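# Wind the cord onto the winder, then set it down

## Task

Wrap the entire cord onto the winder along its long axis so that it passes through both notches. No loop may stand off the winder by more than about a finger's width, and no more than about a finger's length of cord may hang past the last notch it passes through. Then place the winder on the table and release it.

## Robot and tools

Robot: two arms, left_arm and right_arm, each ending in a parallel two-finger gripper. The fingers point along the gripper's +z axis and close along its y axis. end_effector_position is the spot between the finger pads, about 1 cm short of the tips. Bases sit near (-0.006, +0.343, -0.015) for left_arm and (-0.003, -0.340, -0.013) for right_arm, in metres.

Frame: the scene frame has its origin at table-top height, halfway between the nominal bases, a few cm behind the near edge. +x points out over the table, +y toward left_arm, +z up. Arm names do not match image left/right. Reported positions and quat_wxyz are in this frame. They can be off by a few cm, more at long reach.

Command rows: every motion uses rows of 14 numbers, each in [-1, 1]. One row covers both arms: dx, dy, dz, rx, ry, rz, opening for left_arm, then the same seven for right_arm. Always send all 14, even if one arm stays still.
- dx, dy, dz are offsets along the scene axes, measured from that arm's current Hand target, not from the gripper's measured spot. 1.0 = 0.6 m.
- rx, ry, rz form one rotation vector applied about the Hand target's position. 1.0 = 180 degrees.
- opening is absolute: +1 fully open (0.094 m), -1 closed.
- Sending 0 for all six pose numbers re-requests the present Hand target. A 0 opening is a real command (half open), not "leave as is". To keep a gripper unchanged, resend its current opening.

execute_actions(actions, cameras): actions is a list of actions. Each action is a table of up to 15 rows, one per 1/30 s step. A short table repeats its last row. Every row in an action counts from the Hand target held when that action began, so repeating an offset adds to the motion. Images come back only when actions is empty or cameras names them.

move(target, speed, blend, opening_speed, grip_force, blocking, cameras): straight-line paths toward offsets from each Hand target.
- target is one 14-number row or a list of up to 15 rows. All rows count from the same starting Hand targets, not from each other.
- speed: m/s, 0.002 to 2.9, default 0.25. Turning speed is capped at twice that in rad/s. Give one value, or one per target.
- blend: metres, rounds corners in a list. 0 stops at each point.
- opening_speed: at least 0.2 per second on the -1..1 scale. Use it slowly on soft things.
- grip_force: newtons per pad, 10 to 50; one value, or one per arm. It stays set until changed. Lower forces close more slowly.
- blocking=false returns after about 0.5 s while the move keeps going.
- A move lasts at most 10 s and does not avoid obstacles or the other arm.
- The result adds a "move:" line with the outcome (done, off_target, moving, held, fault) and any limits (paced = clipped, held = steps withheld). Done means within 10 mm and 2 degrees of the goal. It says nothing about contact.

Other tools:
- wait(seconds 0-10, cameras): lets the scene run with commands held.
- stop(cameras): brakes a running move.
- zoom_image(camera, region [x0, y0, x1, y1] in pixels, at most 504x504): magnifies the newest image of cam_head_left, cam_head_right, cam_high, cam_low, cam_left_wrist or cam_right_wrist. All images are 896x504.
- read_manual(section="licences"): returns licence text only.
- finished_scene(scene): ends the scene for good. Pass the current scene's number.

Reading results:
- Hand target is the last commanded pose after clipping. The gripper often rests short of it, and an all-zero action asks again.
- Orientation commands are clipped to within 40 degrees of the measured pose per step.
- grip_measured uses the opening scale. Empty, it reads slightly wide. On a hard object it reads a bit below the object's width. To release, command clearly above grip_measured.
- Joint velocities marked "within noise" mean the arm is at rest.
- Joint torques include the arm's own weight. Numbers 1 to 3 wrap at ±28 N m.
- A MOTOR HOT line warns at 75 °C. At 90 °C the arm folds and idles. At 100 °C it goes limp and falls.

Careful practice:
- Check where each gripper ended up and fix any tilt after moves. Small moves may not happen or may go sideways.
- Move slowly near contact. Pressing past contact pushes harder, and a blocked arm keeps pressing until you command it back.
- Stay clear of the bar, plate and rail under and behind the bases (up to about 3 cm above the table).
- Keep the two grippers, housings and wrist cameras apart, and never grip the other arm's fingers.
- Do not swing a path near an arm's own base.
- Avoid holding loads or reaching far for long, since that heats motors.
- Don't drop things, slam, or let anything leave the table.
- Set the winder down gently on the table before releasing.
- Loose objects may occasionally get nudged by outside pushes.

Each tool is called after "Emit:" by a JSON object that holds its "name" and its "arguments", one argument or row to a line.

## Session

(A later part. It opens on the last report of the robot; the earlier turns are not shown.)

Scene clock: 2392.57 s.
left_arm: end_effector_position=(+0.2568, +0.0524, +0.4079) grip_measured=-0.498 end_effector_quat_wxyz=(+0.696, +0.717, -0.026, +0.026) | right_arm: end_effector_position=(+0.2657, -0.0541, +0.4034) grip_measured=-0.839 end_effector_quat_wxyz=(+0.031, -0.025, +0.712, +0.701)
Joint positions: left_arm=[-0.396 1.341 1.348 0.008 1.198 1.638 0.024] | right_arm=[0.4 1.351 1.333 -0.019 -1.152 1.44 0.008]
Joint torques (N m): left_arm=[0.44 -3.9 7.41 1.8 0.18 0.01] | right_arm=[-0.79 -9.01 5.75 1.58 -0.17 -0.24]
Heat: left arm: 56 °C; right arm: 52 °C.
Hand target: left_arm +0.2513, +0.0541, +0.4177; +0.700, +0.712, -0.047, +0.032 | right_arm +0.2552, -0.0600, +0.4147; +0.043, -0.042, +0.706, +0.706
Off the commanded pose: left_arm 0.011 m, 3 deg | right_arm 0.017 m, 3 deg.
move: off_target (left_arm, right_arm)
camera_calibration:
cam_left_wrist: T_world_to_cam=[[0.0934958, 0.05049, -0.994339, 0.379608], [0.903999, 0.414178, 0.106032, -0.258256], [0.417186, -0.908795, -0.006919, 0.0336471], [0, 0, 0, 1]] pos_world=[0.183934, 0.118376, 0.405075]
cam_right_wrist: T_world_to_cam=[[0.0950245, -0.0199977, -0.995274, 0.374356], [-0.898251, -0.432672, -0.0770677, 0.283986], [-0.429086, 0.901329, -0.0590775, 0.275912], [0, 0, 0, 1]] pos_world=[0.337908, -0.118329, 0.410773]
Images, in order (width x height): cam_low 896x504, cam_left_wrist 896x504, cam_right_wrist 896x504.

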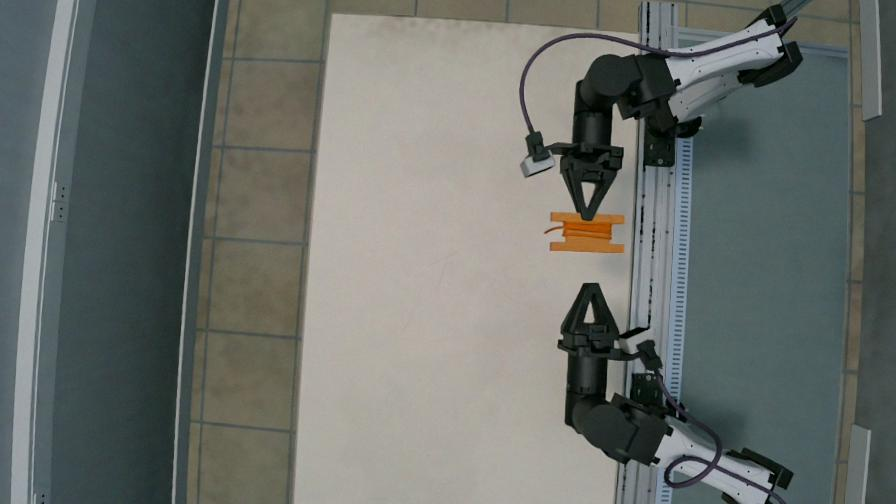

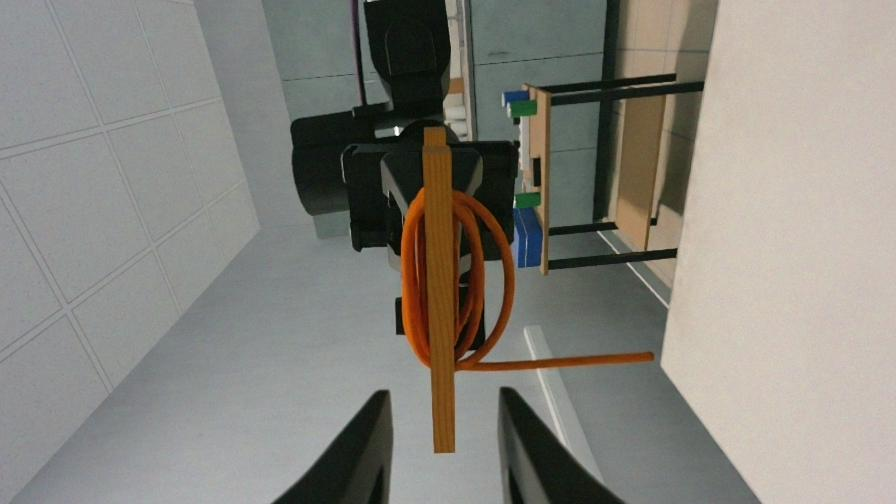

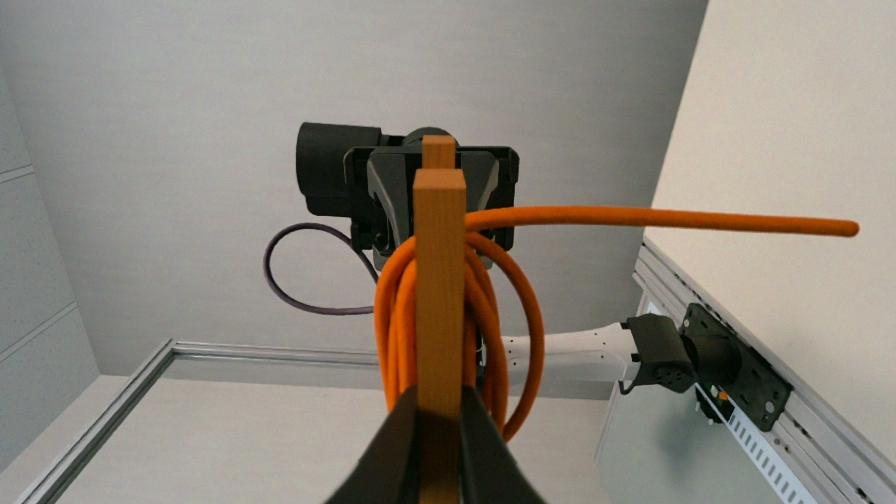

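Emit:
{"name": "move", "arguments": {
  "target": [
    [0,0,0,0,0,0,-0.5,0,0,0,0,-0.25,0,-0.93],
    [0,0.15,0,0,0,0,-0.5,0,0,0,0,-0.5,0,-0.93]
  ],
  "speed": [0.3,0.3],
  "blend": [0.02,0],
  "cameras": ["cam_right_wrist","cam_left_wrist","cam_low"]
}}

Scene clock: 2430.83 s.
left_arm: end_effector_position=(+0.2673, +0.1421, +0.4092) grip_measured=-0.498 end_effector_quat_wxyz=(+0.695, +0.718, -0.013, +0.027) | right_arm: end_effector_position=(+0.2659, -0.0538, +0.3987) grip_measured=-0.839 end_effector_quat_wxyz=(+0.512, -0.518, +0.490, +0.478)
Joint positions: left_arm=[-0.067 1.294 1.299 0.04 1.506 1.59 0.024] | right_arm=[0.4 1.351 1.319 -0.013 -1.154 -0.123 0.008]
Joint torques (N m): left_arm=[0.61 -5.14 5.61 1.76 0.41 -0.07] | right_arm=[-1.22 -8.88 6.63 1.5 -0.17 -0.19]
Heat: left arm: 55 °C; right arm: 50 °C.
Hand target: left_arm +0.2514, +0.1441, +0.4176; +0.700, +0.712, -0.047, +0.032 | right_arm +0.2552, -0.0600, +0.4146; +0.529, -0.528, +0.469, +0.470
Off the commanded pose: left_arm 0.018 m, 4 deg | right_arm 0.020 m, 3 deg.
move: off_target (left_arm, right_arm)
camera_calibration:
cam_left_wrist: T_world_to_cam=[[0.0760873, 0.054952, -0.995586, 0.379849], [0.896531, 0.433231, 0.0924295, -0.300161], [0.436397, -0.899606, -0.0163028, 0.108269], [0, 0, 0, 1]] pos_world=[0.192954, 0.206565, 0.407681]
cam_right_wrist: T_world_to_cam=[[0.996811, -0.00946596, 0.0792409, -0.297864], [0.0662064, -0.456312, -0.887353, 0.349206], [0.0445582, 0.889769, -0.45423, 0.306445], [0, 0, 0, 1]] pos_world=[0.26014, -0.116138, 0.472668]
Images, in order (width x height): cam_low 896x504, cam_left_wrist 896x504, cam_right_wrist 896x504.

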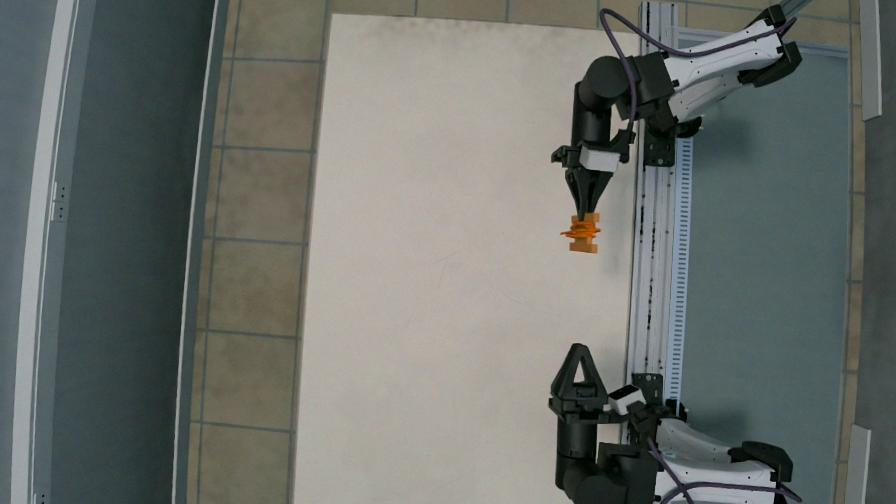

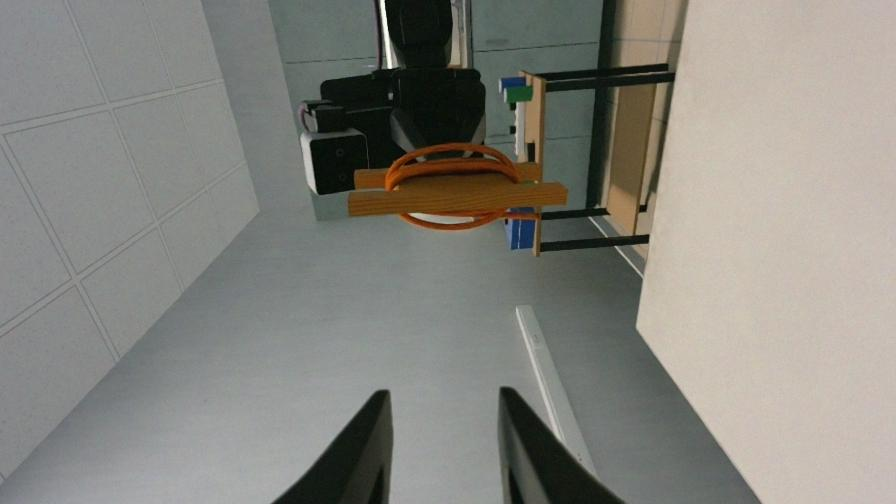

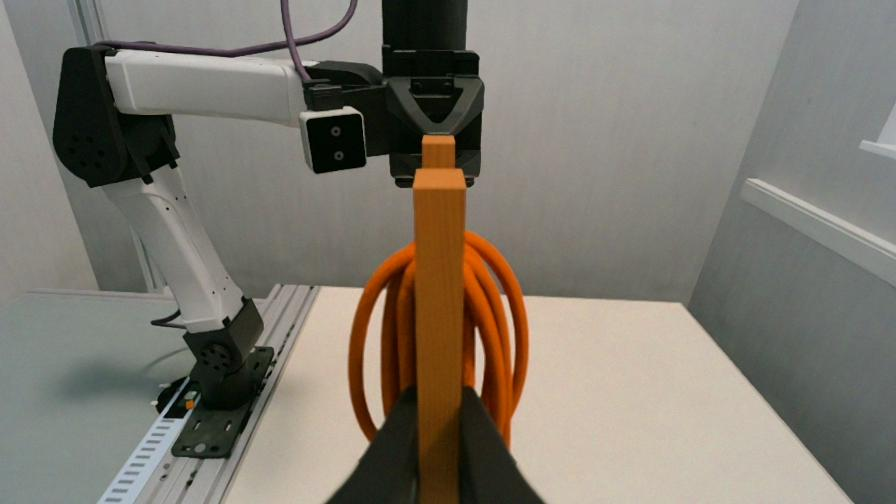

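Emit:
{"name": "zoom_image", "arguments": {
  "camera": "cam_left_wrist",
  "region": [290, 100, 650, 300]
}}

Emit:
{"name": "zoom_image", "arguments": {
  "camera": "cam_right_wrist",
  "region": [300, 130, 600, 480]
}}

Scaled by 1.400 from the camera's 896x504 image, which has a finer 1280x720 frame.

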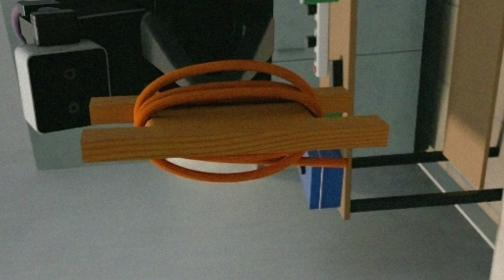

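Scaled by 1.440 from the camera's 896x504 image, which has a finer 1280x720 frame.

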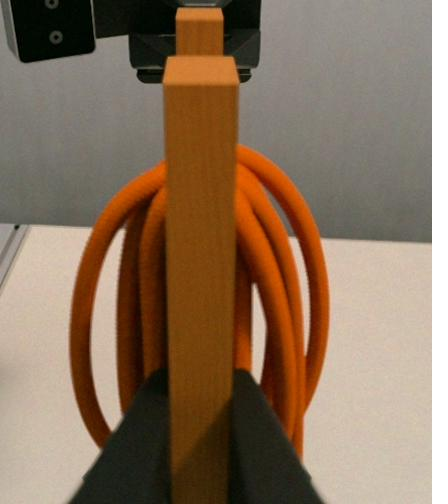

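Emit:
{"name": "move", "arguments": {
  "target": [
    [0.03,-0.05,-0.08,0,0.25,0,0.2,0,0,0,0,0.25,0,-0.93],
    [0.056,-0.1118,-0.146,0,0.5,0,0.2,0,0,0,0,0.5,0,-0.93]
  ],
  "speed": [0.3,0.3],
  "blend": [0.02,0],
  "cameras": ["cam_right_wrist","cam_left_wrist","cam_low"]
}}

Scene clock: 2490.23 s.
left_arm: end_effector_position=(+0.2817, +0.0784, +0.3298) grip_measured=+0.198 end_effector_quat_wxyz=(+0.519, +0.528, +0.466, -0.485) | right_arm: end_effector_position=(+0.2651, -0.0539, +0.3938) grip_measured=-0.839 end_effector_quat_wxyz=(+0.021, -0.020, +0.718, +0.695)
Joint positions: left_arm=[-0.287 1.412 1.014 0.581 1.332 -0.072 0.056] | right_arm=[0.4 1.351 1.319 -0.047 -1.157 1.421 0.008]
Joint torques (N m): left_arm=[-0.35 -3.41 5.85 1.91 -0.35 -0.09] | right_arm=[-1.05 -9.24 6.94 1.77 -0.18 -0.01]
Heat: left arm: 50 °C; right arm: 48 °C.
Hand target: left_arm +0.2849, +0.0770, +0.3301; +0.528, +0.526, +0.462, -0.481 | right_arm +0.2552, -0.0600, +0.4146; +0.043, -0.042, +0.706, +0.706
Off the commanded pose: left_arm 0.004 m, 1 deg | right_arm 0.024 m, 4 deg.
move: off_target (right_arm)
camera_calibration:
cam_left_wrist: T_world_to_cam=[[-0.991905, 0.0484886, -0.117358, 0.314965], [0.126925, 0.405963, -0.905033, 0.269755], [0.00375928, -0.912602, -0.408832, 0.295707], [0, 0, 0, 1]] pos_world=[0.277066, 0.145081, 0.401995]
cam_right_wrist: T_world_to_cam=[[0.0745883, -0.0361248, -0.99656, 0.370062], [-0.897237, -0.438563, -0.0512567, 0.271978], [-0.435203, 0.897974, -0.0651243, 0.278786], [0, 0, 0, 1]] pos_world=[0.337755, -0.117694, 0.400885]
Images, in order (width x height): cam_low 896x504, cam_left_wrist 896x504, cam_right_wrist 896x504.

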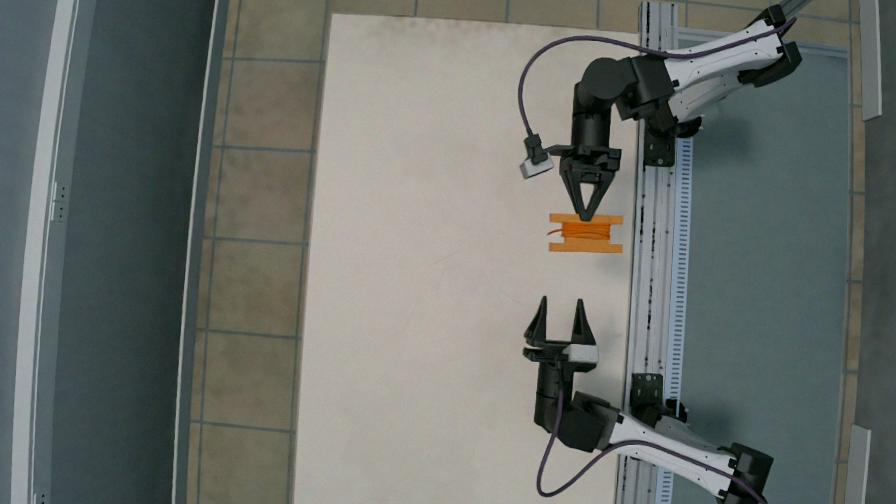

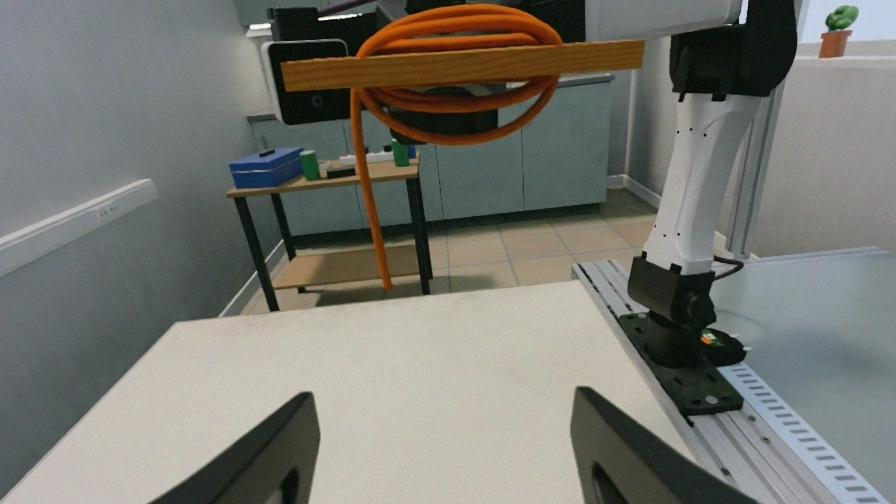

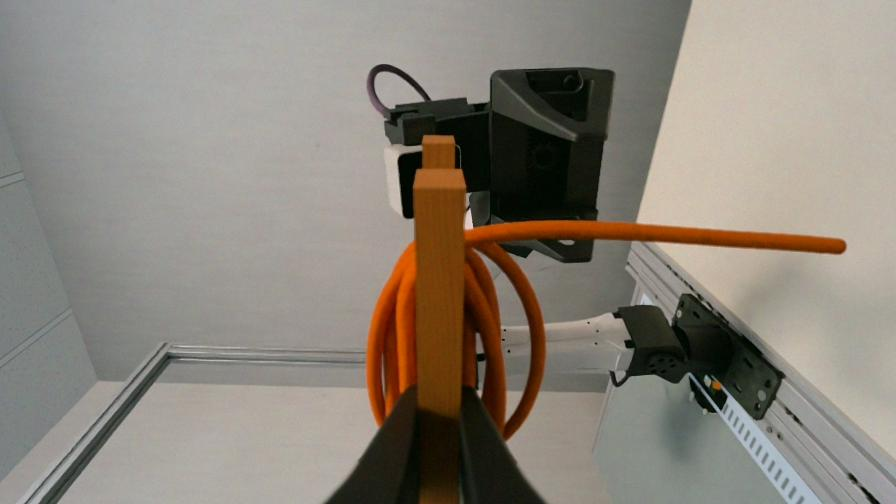

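Emit:
{"name": "move", "arguments": {
  "target": [
    [0.0385,-0.045,-0.0077,0,0,0,0.2,0,0,0,0,0,0,-0.93],
    [0.0385,-0.165,-0.0077,0,0,0,0.2,0,0,0,0,0,0,-0.93]
  ],
  "speed": [0.2,0.15],
  "blend": [0.01,0],
  "cameras": ["cam_right_wrist","cam_left_wrist","cam_low"]
}}

Scene clock: 2510.23 s.
left_arm: end_effector_position=(+0.3020, -0.0201, +0.3151) grip_measured=+0.198 end_effector_quat_wxyz=(+0.511, +0.523, +0.472, -0.493) | right_arm: end_effector_position=(+0.2651, -0.0539, +0.3938) grip_measured=-0.839 end_effector_quat_wxyz=(+0.021, -0.020, +0.718, +0.695)
Joint positions: left_arm=[-0.541 1.633 1.208 0.513 1.086 0 0.056] | right_arm=[0.4 1.351 1.319 -0.047 -1.157 1.421 0.008]
Joint torques (N m): left_arm=[0.12 -5.14 8.92 1.79 -0.29 0.2] | right_arm=[-0.96 -8.99 6.5 1.76 -0.13 -0.03]
Heat: left arm: 50 °C; right arm: 48 °C.
Hand target: left_arm +0.3081, -0.0221, +0.3255; +0.528, +0.526, +0.462, -0.481 | right_arm +0.2552, -0.0600, +0.4146; +0.043, -0.042, +0.706, +0.706
Off the commanded pose: left_arm 0.012 m, 3 deg | right_arm 0.024 m, 4 deg.
move: off_target (left_arm, right_arm)
camera_calibration:
cam_left_wrist: T_world_to_cam=[[-0.994522, 0.0543487, -0.0892846, 0.330221], [0.103724, 0.40759, -0.907255, 0.30167], [-0.0129166, -0.911546, -0.410995, 0.20556], [0, 0, 0, 1]] pos_world=[0.299777, 0.0464724, 0.387659]
cam_right_wrist: T_world_to_cam=[[0.0745883, -0.0361248, -0.99656, 0.370062], [-0.897237, -0.438563, -0.0512567, 0.271978], [-0.435203, 0.897974, -0.0651243, 0.278786], [0, 0, 0, 1]] pos_world=[0.337755, -0.117694, 0.400885]
Images, in order (width x height): cam_low 896x504, cam_left_wrist 896x504, cam_right_wrist 896x504.

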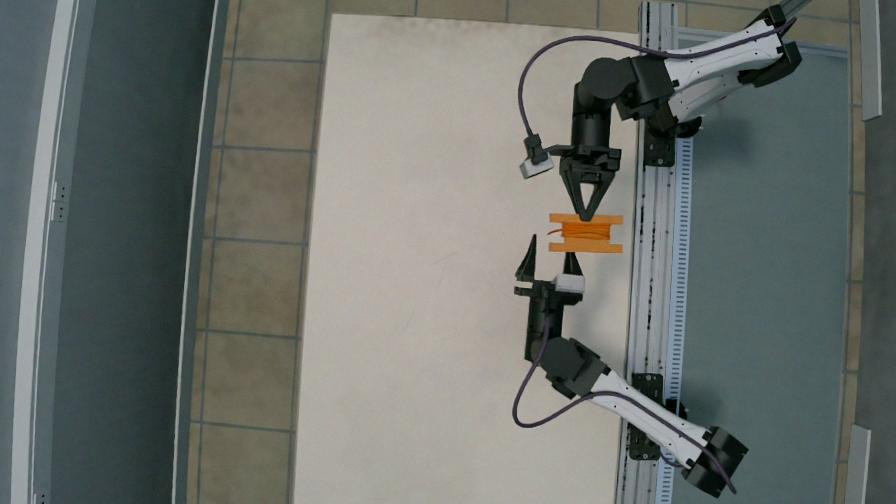

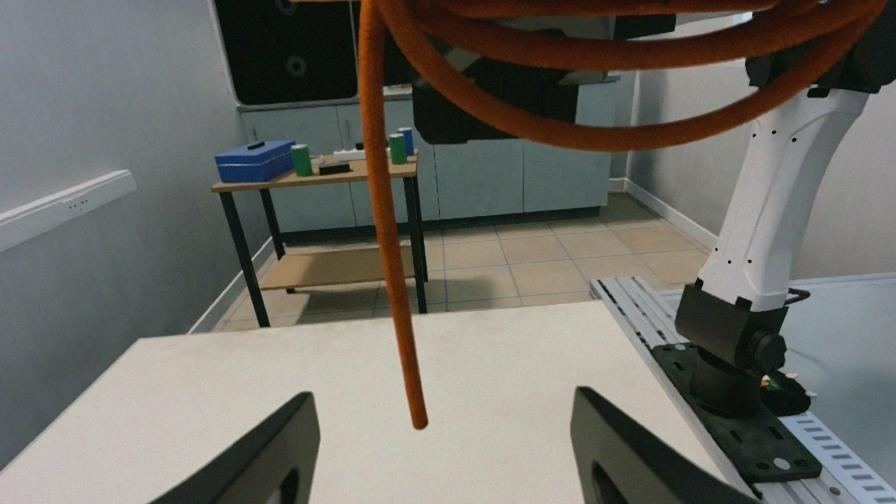

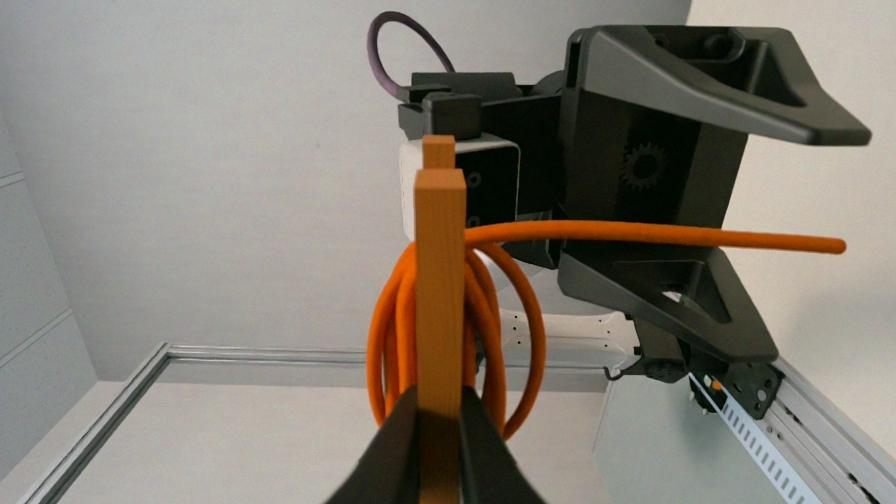

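Emit:
{"name": "move", "arguments": {
  "target": [
    [0.0067,-0.02,0.0117,0,0,0,0.2,0,0,0,0,0,0,-0.93],
    [0.0067,-0.02,0.0117,0,0,0,-1,0,0,0,0,0,0,-0.93]
  ],
  "speed": [0.1,0.1],
  "cameras": ["cam_right_wrist","cam_left_wrist"]
}}

Scene clock: 2529.33 s.
left_arm: end_effector_position=(+0.3074, -0.0309, +0.3225) grip_measured=-0.965 end_effector_quat_wxyz=(+0.512, +0.523, +0.473, -0.491) | right_arm: end_effector_position=(+0.2651, -0.0539, +0.3938) grip_measured=-0.839 end_effector_quat_wxyz=(+0.021, -0.020, +0.718, +0.695)
Joint positions: left_arm=[-0.56 1.662 1.273 0.474 1.063 0.005 0.002] | right_arm=[0.4 1.351 1.319 -0.047 -1.157 1.421 0.008]
Joint torques (N m): left_arm=[-0.21 -5.31 9.02 1.82 -0.3 0.19] | right_arm=[-0.96 -9.35 6.63 1.78 -0.21 -0.12]
Heat: left arm: 53 °C; right arm: 48 °C.
Hand target: left_arm +0.3122, -0.0340, +0.3325; +0.528, +0.526, +0.462, -0.481 | right_arm +0.2552, -0.0600, +0.4146; +0.043, -0.042, +0.706, +0.706
Off the commanded pose: left_arm 0.012 m, 3 deg | right_arm 0.024 m, 4 deg.
move: off_target (left_arm, right_arm); target 2's new opening was sent with left_arm's hand 0.011 m and 3 deg from that target
camera_calibration:
cam_left_wrist: T_world_to_cam=[[-0.994648, 0.0504227, -0.0901791, 0.337077], [0.102933, 0.40829, -0.90703, 0.312424], [-0.00891568, -0.911459, -0.411295, 0.197632], [0, 0, 0, 1]] pos_world=[0.304876, 0.0355774, 0.395061]
cam_right_wrist: T_world_to_cam=[[0.0745883, -0.0361248, -0.99656, 0.370062], [-0.897237, -0.438563, -0.0512567, 0.271978], [-0.435203, 0.897974, -0.0651243, 0.278786], [0, 0, 0, 1]] pos_world=[0.337755, -0.117694, 0.400885]
Images, in order (width x height): cam_left_wrist 896x504, cam_right_wrist 896x504.

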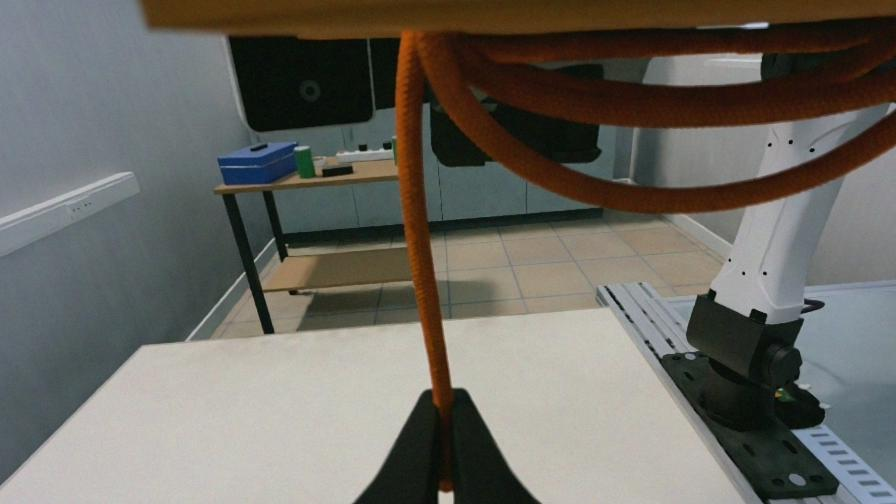

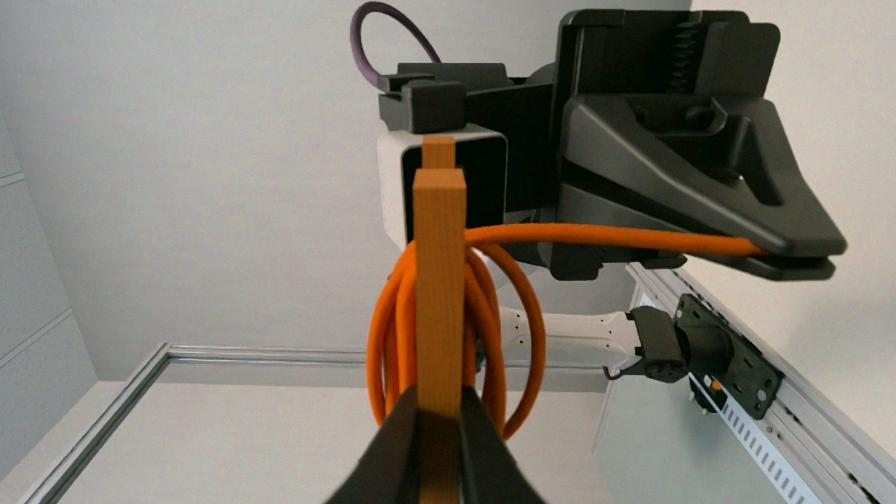

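Emit:
{"name": "move", "arguments": {
  "target": [0,0,-0.05,0,0,0,-1,0,0,0,0,0,0,-0.93],
  "speed": 0.08,
  "cameras": ["cam_right_wrist"]
}}

Scene clock: 2536.23 s.
left_arm: end_effector_position=(+0.3102, -0.0317, +0.3006) grip_measured=-0.965 end_effector_quat_wxyz=(+0.512, +0.523, +0.474, -0.490) | right_arm: end_effector_position=(+0.2651, -0.0539, +0.3938) grip_measured=-0.839 end_effector_quat_wxyz=(+0.021, -0.020, +0.718, +0.695)
Joint positions: left_arm=[-0.56 1.688 1.218 0.549 1.061 0.013 0.002] | right_arm=[0.4 1.351 1.319 -0.047 -1.157 1.421 0.008]
Joint torques (N m): left_arm=[-0.43 -5.57 6.06 2.21 -0.29 0.15] | right_arm=[-0.95 -8.91 6.75 1.86 -0.16 0.01]
Heat: left arm: 54 °C; right arm: 48 °C.
Hand target: left_arm +0.3122, -0.0340, +0.3025; +0.528, +0.526, +0.462, -0.481 | right_arm +0.2552, -0.0600, +0.4146; +0.043, -0.042, +0.706, +0.706
Off the commanded pose: left_arm 0.004 m, 2 deg | right_arm 0.024 m, 4 deg.
move: off_target (right_arm)
camera_calibration:
cam_right_wrist: T_world_to_cam=[[0.0745883, -0.0361248, -0.99656, 0.370062], [-0.897237, -0.438563, -0.0512567, 0.271978], [-0.435203, 0.897974, -0.0651243, 0.278786], [0, 0, 0, 1]] pos_world=[0.337755, -0.117694, 0.400885]
Images, in order (width x height): cam_right_wrist 896x504.

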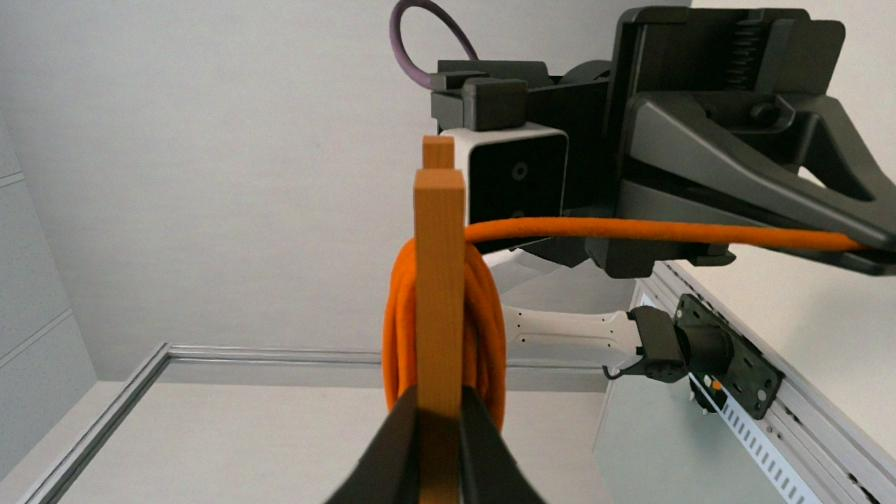

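Emit:
{"name": "move", "arguments": {
  "target": [0,0,-0.0333,0,0,0,-1,0,0,0,0,0,0,-0.93],
  "speed": 0.08,
  "cameras": ["cam_right_wrist","cam_left_wrist"]
}}

Scene clock: 2540.63 s.
left_arm: end_effector_position=(+0.3089, -0.0320, +0.2840) grip_measured=-0.965 end_effector_quat_wxyz=(+0.515, +0.525, +0.470, -0.489) | right_arm: end_effector_position=(+0.2651, -0.0539, +0.3938) grip_measured=-0.839 end_effector_quat_wxyz=(+0.021, -0.019, +0.718, +0.695)
Joint positions: left_arm=[-0.563 1.706 1.164 0.63 1.06 0.014 0.002] | right_arm=[0.4 1.351 1.319 -0.047 -1.157 1.423 0.008]
Joint torques (N m): left_arm=[-0.25 -5.24 5.81 2.19 -0.3 0.15] | right_arm=[-1.09 -8.8 6.97 1.84 -0.22 -0.11]
Heat: left arm: 54 °C; right arm: 48 °C.
Hand target: left_arm +0.3121, -0.0340, +0.2825; +0.528, +0.526, +0.462, -0.481 | right_arm +0.2552, -0.0600, +0.4146; +0.043, -0.042, +0.706, +0.706
Off the commanded pose: left_arm 0.004 m, 2 deg | right_arm 0.024 m, 4 deg.
move: off_target (right_arm)
camera_calibration:
cam_left_wrist: T_world_to_cam=[[-0.993572, 0.0502407, -0.101446, 0.338008], [0.113123, 0.406377, -0.906676, 0.274366], [-0.00432666, -0.912323, -0.409448, 0.178836], [0, 0, 0, 1]] pos_world=[0.305572, 0.0346781, 0.356275]
cam_right_wrist: T_world_to_cam=[[0.0727092, -0.0361495, -0.996698, 0.370549], [-0.897395, -0.438437, -0.0495632, 0.27136], [-0.435197, 0.898035, -0.0643187, 0.278457], [0, 0, 0, 1]] pos_world=[0.337758, -0.117694, 0.400684]
Images, in order (width x height): cam_left_wrist 896x504, cam_right_wrist 896x504.

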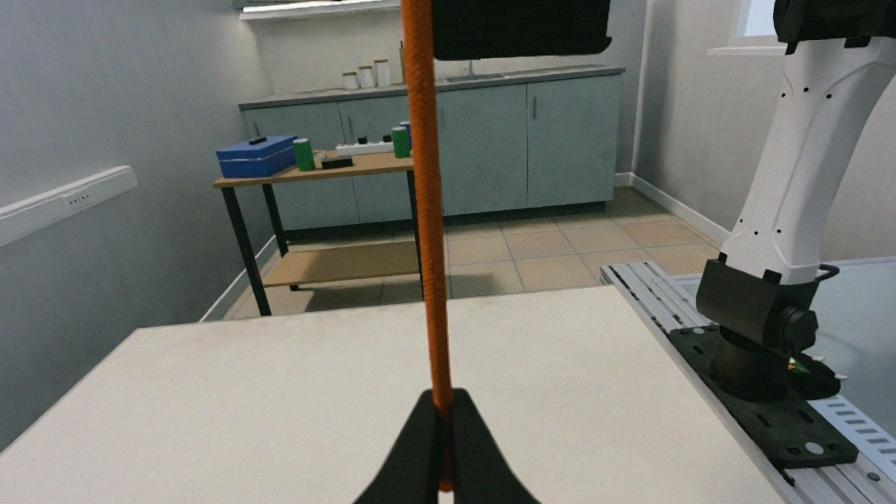

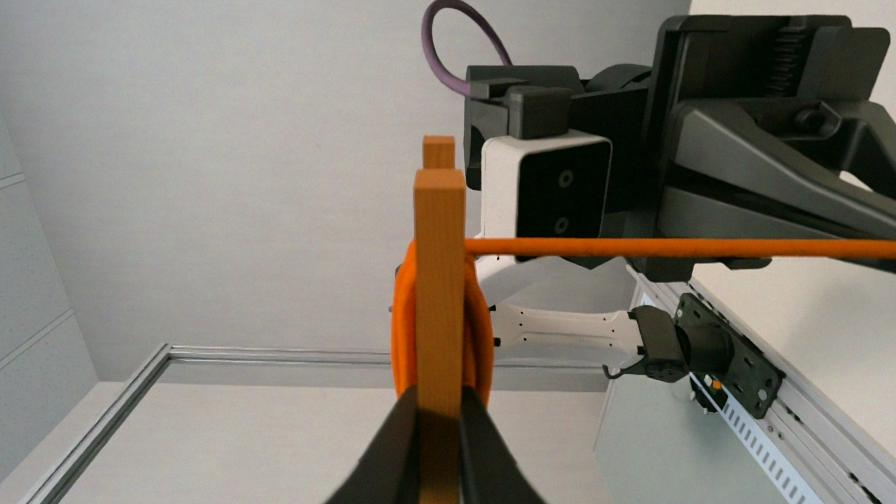

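Emit:
{"name": "move", "arguments": {
  "target": [
    [-0.005,0,0.0283,0,0,0,-1,0,0,0,0,-0.1667,0,-0.93],
    [-0.0225,0,0.0525,0,0,0,-1,0,0,0,0,-0.3333,0,-0.93]
  ],
  "speed": [0.15,0.15],
  "blend": [0.01,0],
  "cameras": ["cam_right_wrist","cam_left_wrist"]
}}

Scene clock: 2606.07 s.
left_arm: end_effector_position=(+0.3003, -0.0346, +0.3020) grip_measured=-0.965 end_effector_quat_wxyz=(+0.523, +0.526, +0.461, -0.487) | right_arm: end_effector_position=(+0.2646, -0.0541, +0.3889) grip_measured=-0.839 end_effector_quat_wxyz=(+0.347, -0.362, +0.626, +0.597)
Joint positions: left_arm=[-0.58 1.669 1.18 0.601 1.043 0.014 0.002] | right_arm=[0.4 1.351 1.319 -0.081 -1.157 0.397 0.008]
Joint torques (N m): left_arm=[-0.27 -7.91 7.77 1.27 -0.31 0.11] | right_arm=[-1.22 -9.43 6.74 2.04 -0.18 -0.29]
Heat: left arm: 50 °C; right arm: 48 °C.
Hand target: left_arm +0.2987, -0.0340, +0.3140; +0.528, +0.526, +0.462, -0.481 | right_arm +0.2552, -0.0600, +0.4146; +0.390, -0.389, +0.590, +0.590
Off the commanded pose: left_arm 0.012 m, 1 deg | right_arm 0.028 m, 7 deg.
move: off_target (left_arm, right_arm)
camera_calibration:
cam_left_wrist: T_world_to_cam=[[-0.99139, 0.049354, -0.121285, 0.336668], [0.130912, 0.393778, -0.909836, 0.287959], [0.00285551, -0.91788, -0.396849, 0.177573], [0, 0, 0, 1]] pos_world=[0.295565, 0.0329826, 0.373298]
cam_right_wrist: T_world_to_cam=[[0.87596, -0.0277759, -0.481583, -0.0466954], [-0.435663, -0.474172, -0.765088, 0.424785], [-0.207102, 0.879994, -0.427456, 0.357977], [0, 0, 0, 1]] pos_world=[0.300104, -0.114894, 0.455529]
Images, in order (width x height): cam_left_wrist 896x504, cam_right_wrist 896x504.

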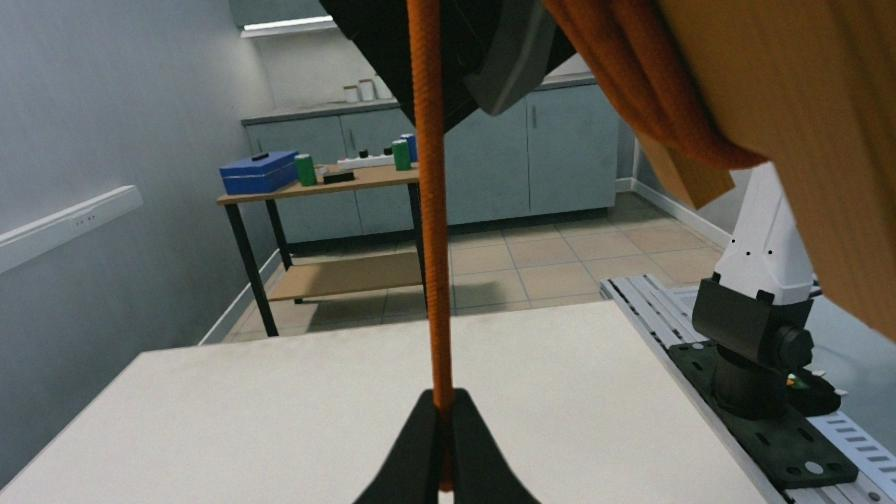

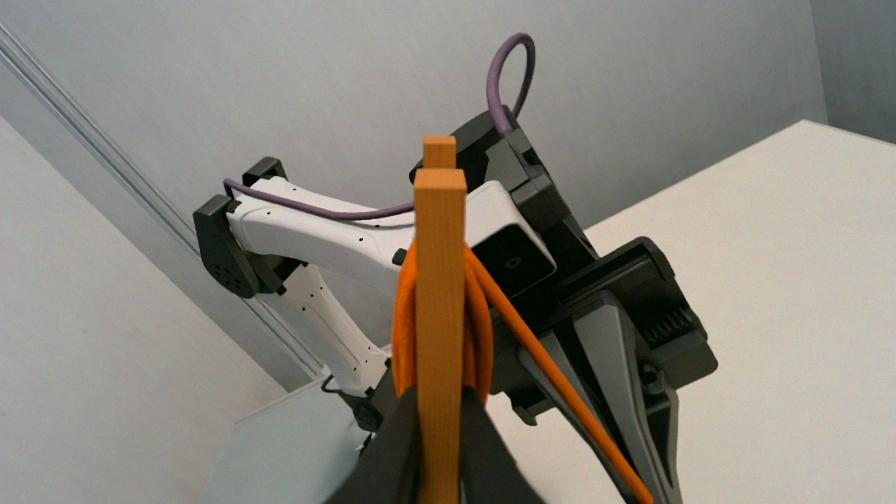

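Emit:
{"name": "move", "arguments": {
  "target": [
    [0,0,0.01,0,0,0,-0.5,0,0,0,0,0,0,-0.93],
    [0,0.1667,0.01,0,0,0,-0.5,0,0,0,0,0,0,-0.93]
  ],
  "speed": [0.1,0.2],
  "cameras": ["cam_right_wrist","cam_left_wrist"]
}}

Scene clock: 2622.27 s.
left_arm: end_effector_position=(+0.3078, +0.0625, +0.3042) grip_measured=-0.502 end_effector_quat_wxyz=(+0.512, +0.515, +0.484, -0.488) | right_arm: end_effector_position=(+0.2642, -0.0543, +0.3954) grip_measured=-0.839 end_effector_quat_wxyz=(+0.363, -0.371, +0.614, +0.595)
Joint positions: left_arm=[-0.319 1.527 1.04 0.612 1.282 -0.057 0.023] | right_arm=[0.4 1.347 1.319 -0.044 -1.157 0.394 0.008]
Joint torques (N m): left_arm=[0.47 -7.56 5.82 2.02 -0.01 -0.07] | right_arm=[-1.14 -8.68 6.78 1.79 -0.2 -0.18]
Heat: left arm: 52 °C; right arm: 48 °C.
Hand target: left_arm +0.2987, +0.0660, +0.3200; +0.528, +0.526, +0.462, -0.481 | right_arm +0.2553, -0.0600, +0.4146; +0.390, -0.389, +0.590, +0.590
Off the commanded pose: left_arm 0.019 m, 4 deg | right_arm 0.022 m, 5 deg.
move: off_target (left_arm, right_arm)
camera_calibration:
cam_left_wrist: T_world_to_cam=[[-0.996826, 0.0288636, -0.0742008, 0.328187], [0.0794775, 0.415905, -0.905929, 0.263986], [0.00471208, -0.90895, -0.416879, 0.272589], [0, 0, 0, 1]] pos_world=[0.30488, 0.128504, 0.377141]
cam_right_wrist: T_world_to_cam=[[0.894931, -0.0205037, -0.445732, -0.0621383], [-0.40396, -0.461498, -0.789833, 0.431544], [-0.18951, 0.886904, -0.421292, 0.35415], [0, 0, 0, 1]] pos_world=[0.297051, -0.116214, 0.462351]
Images, in order (width x height): cam_left_wrist 896x504, cam_right_wrist 896x504.

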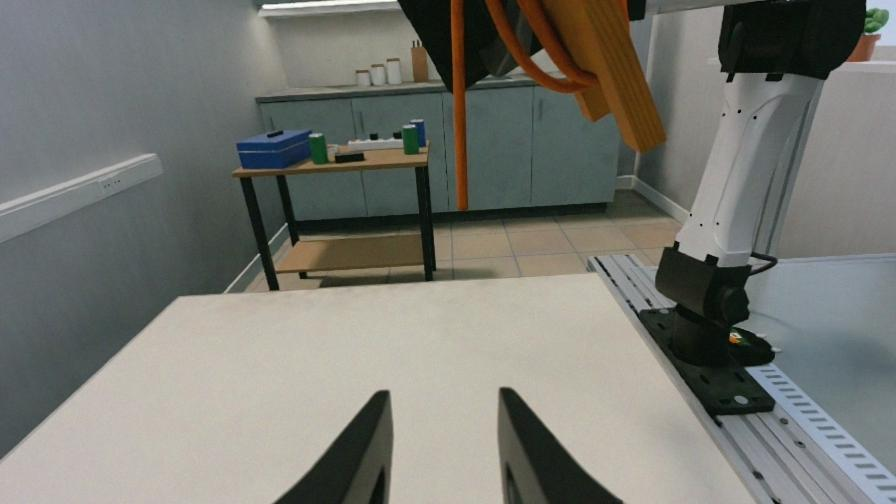

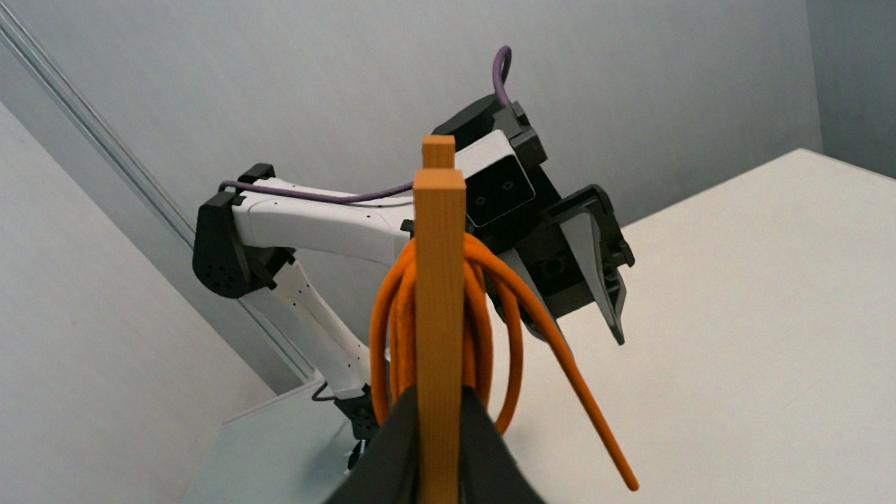

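Emit:
{"name": "move", "arguments": {
  "target": [
    [0,0,0,0,0,0,-0.5,0,0,0,0,-0.3333,0,-0.93],
    [0,0,0,0,0,0,-0.5,0,0,0,0,-0.6667,0,-0.93]
  ],
  "speed": [0.25,0.25],
  "blend": [0.02,0],
  "cameras": ["cam_right_wrist","cam_left_wrist","cam_low"]
}}

Scene clock: 2665.30 s.
left_arm: end_effector_position=(+0.3077, +0.0625, +0.3045) grip_measured=-0.502 end_effector_quat_wxyz=(+0.512, +0.515, +0.484, -0.489) | right_arm: end_effector_position=(+0.2645, -0.0542, +0.3988) grip_measured=-0.839 end_effector_quat_wxyz=(+0.700, -0.714, -0.023, -0.026)
Joint positions: left_arm=[-0.319 1.527 1.04 0.615 1.282 -0.059 0.023] | right_arm=[0.4 1.347 1.319 -0.02 -1.157 -1.704 0.008]
Joint torques (N m): left_arm=[0.46 -7.53 5.72 2.01 -0.02 -0.08] | right_arm=[-1.33 -8.25 6.75 1.44 -0.2 -0.14]
Heat: left arm: 50 °C; right arm: 49 °C.
Hand target: left_arm +0.2987, +0.0660, +0.3199; +0.528, +0.526, +0.462, -0.481 | right_arm +0.2553, -0.0600, +0.4146; +0.706, -0.706, -0.043, -0.042
Off the commanded pose: left_arm 0.018 m, 3 deg | right_arm 0.019 m, 3 deg.
move: off_target (left_arm, right_arm)
camera_calibration:
cam_left_wrist: T_world_to_cam=[[-0.996762, 0.0293153, -0.074869, 0.328284], [0.080277, 0.415099, -0.906228, 0.26424], [0.00451174, -0.909304, -0.416109, 0.27253], [0, 0, 0, 1]] pos_world=[0.304779, 0.128503, 0.377442]
cam_right_wrist: T_world_to_cam=[[-0.0857244, 0.0157786, 0.996194, -0.374496], [0.893102, -0.44197, 0.0838535, -0.25607], [0.441611, 0.896891, 0.0237957, 0.0116259], [0, 0, 0, 1]] pos_world=[0.191459, -0.117693, 0.394266]
Images, in order (width x height): cam_low 896x504, cam_left_wrist 896x504, cam_right_wrist 896x504.

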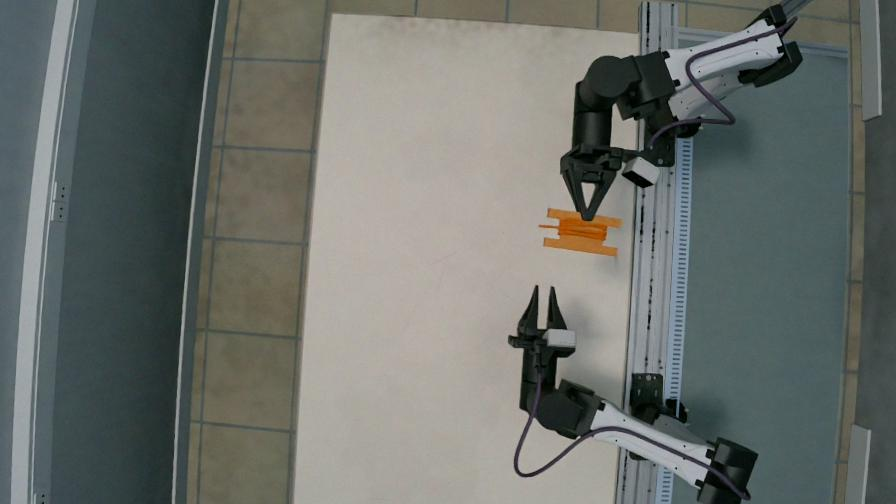

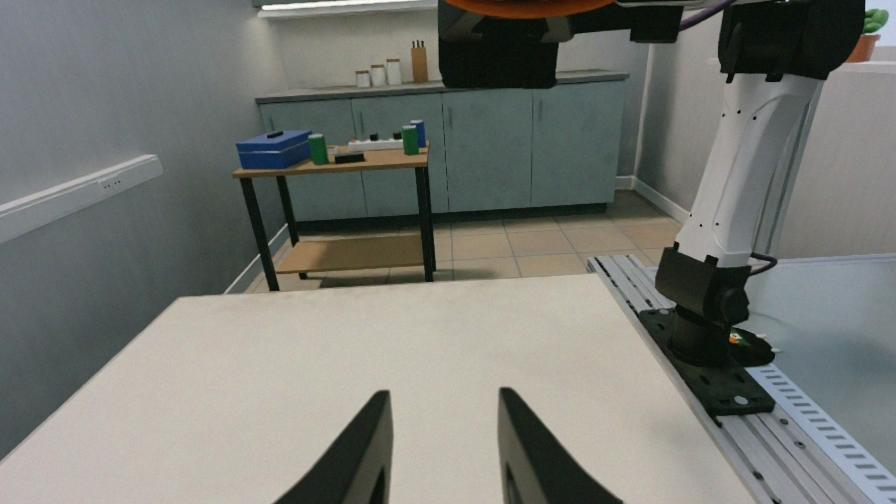

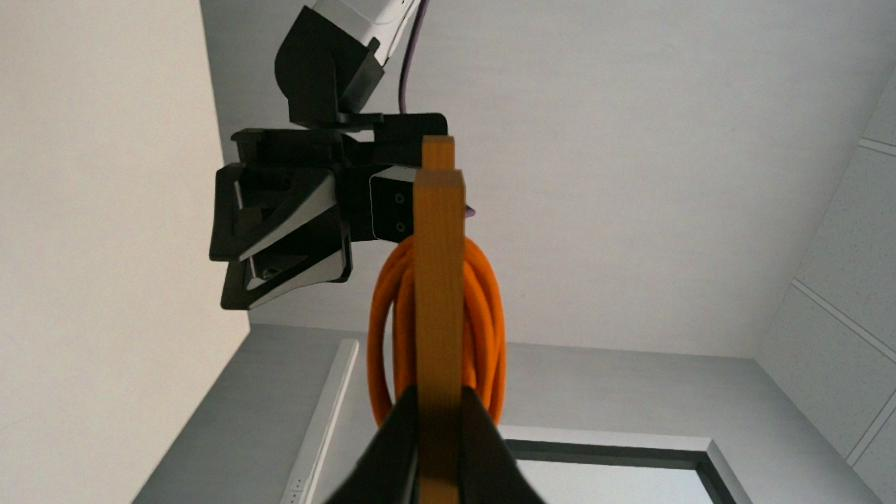

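Emit:
{"name": "zoom_image", "arguments": {
  "camera": "cam_low",
  "region": [520, 190, 650, 270]
}}

Emit:
{"name": "zoom_image", "arguments": {
  "camera": "cam_right_wrist",
  "region": [340, 120, 540, 320]
}}

Scaled by 3.877 from the camera's 896x504 image, which has a finer 1280x720 frame.

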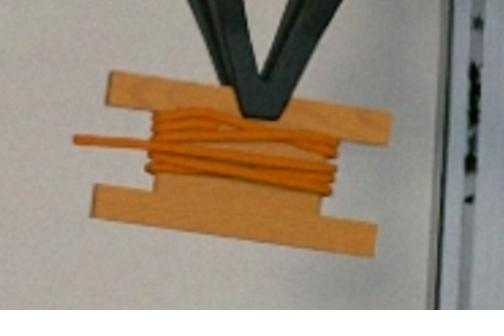

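Scaled by 2.520 from the camera's 896x504 image, which has a finer 1280x720 frame.

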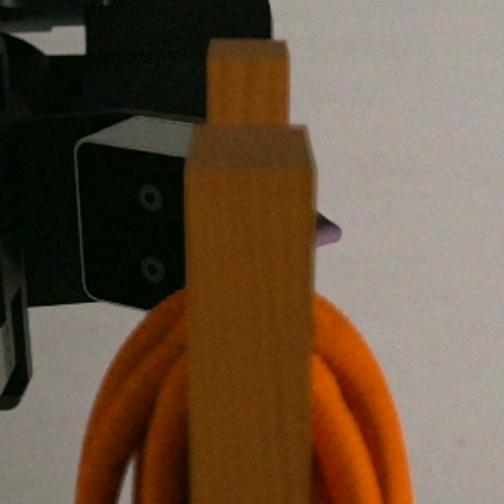

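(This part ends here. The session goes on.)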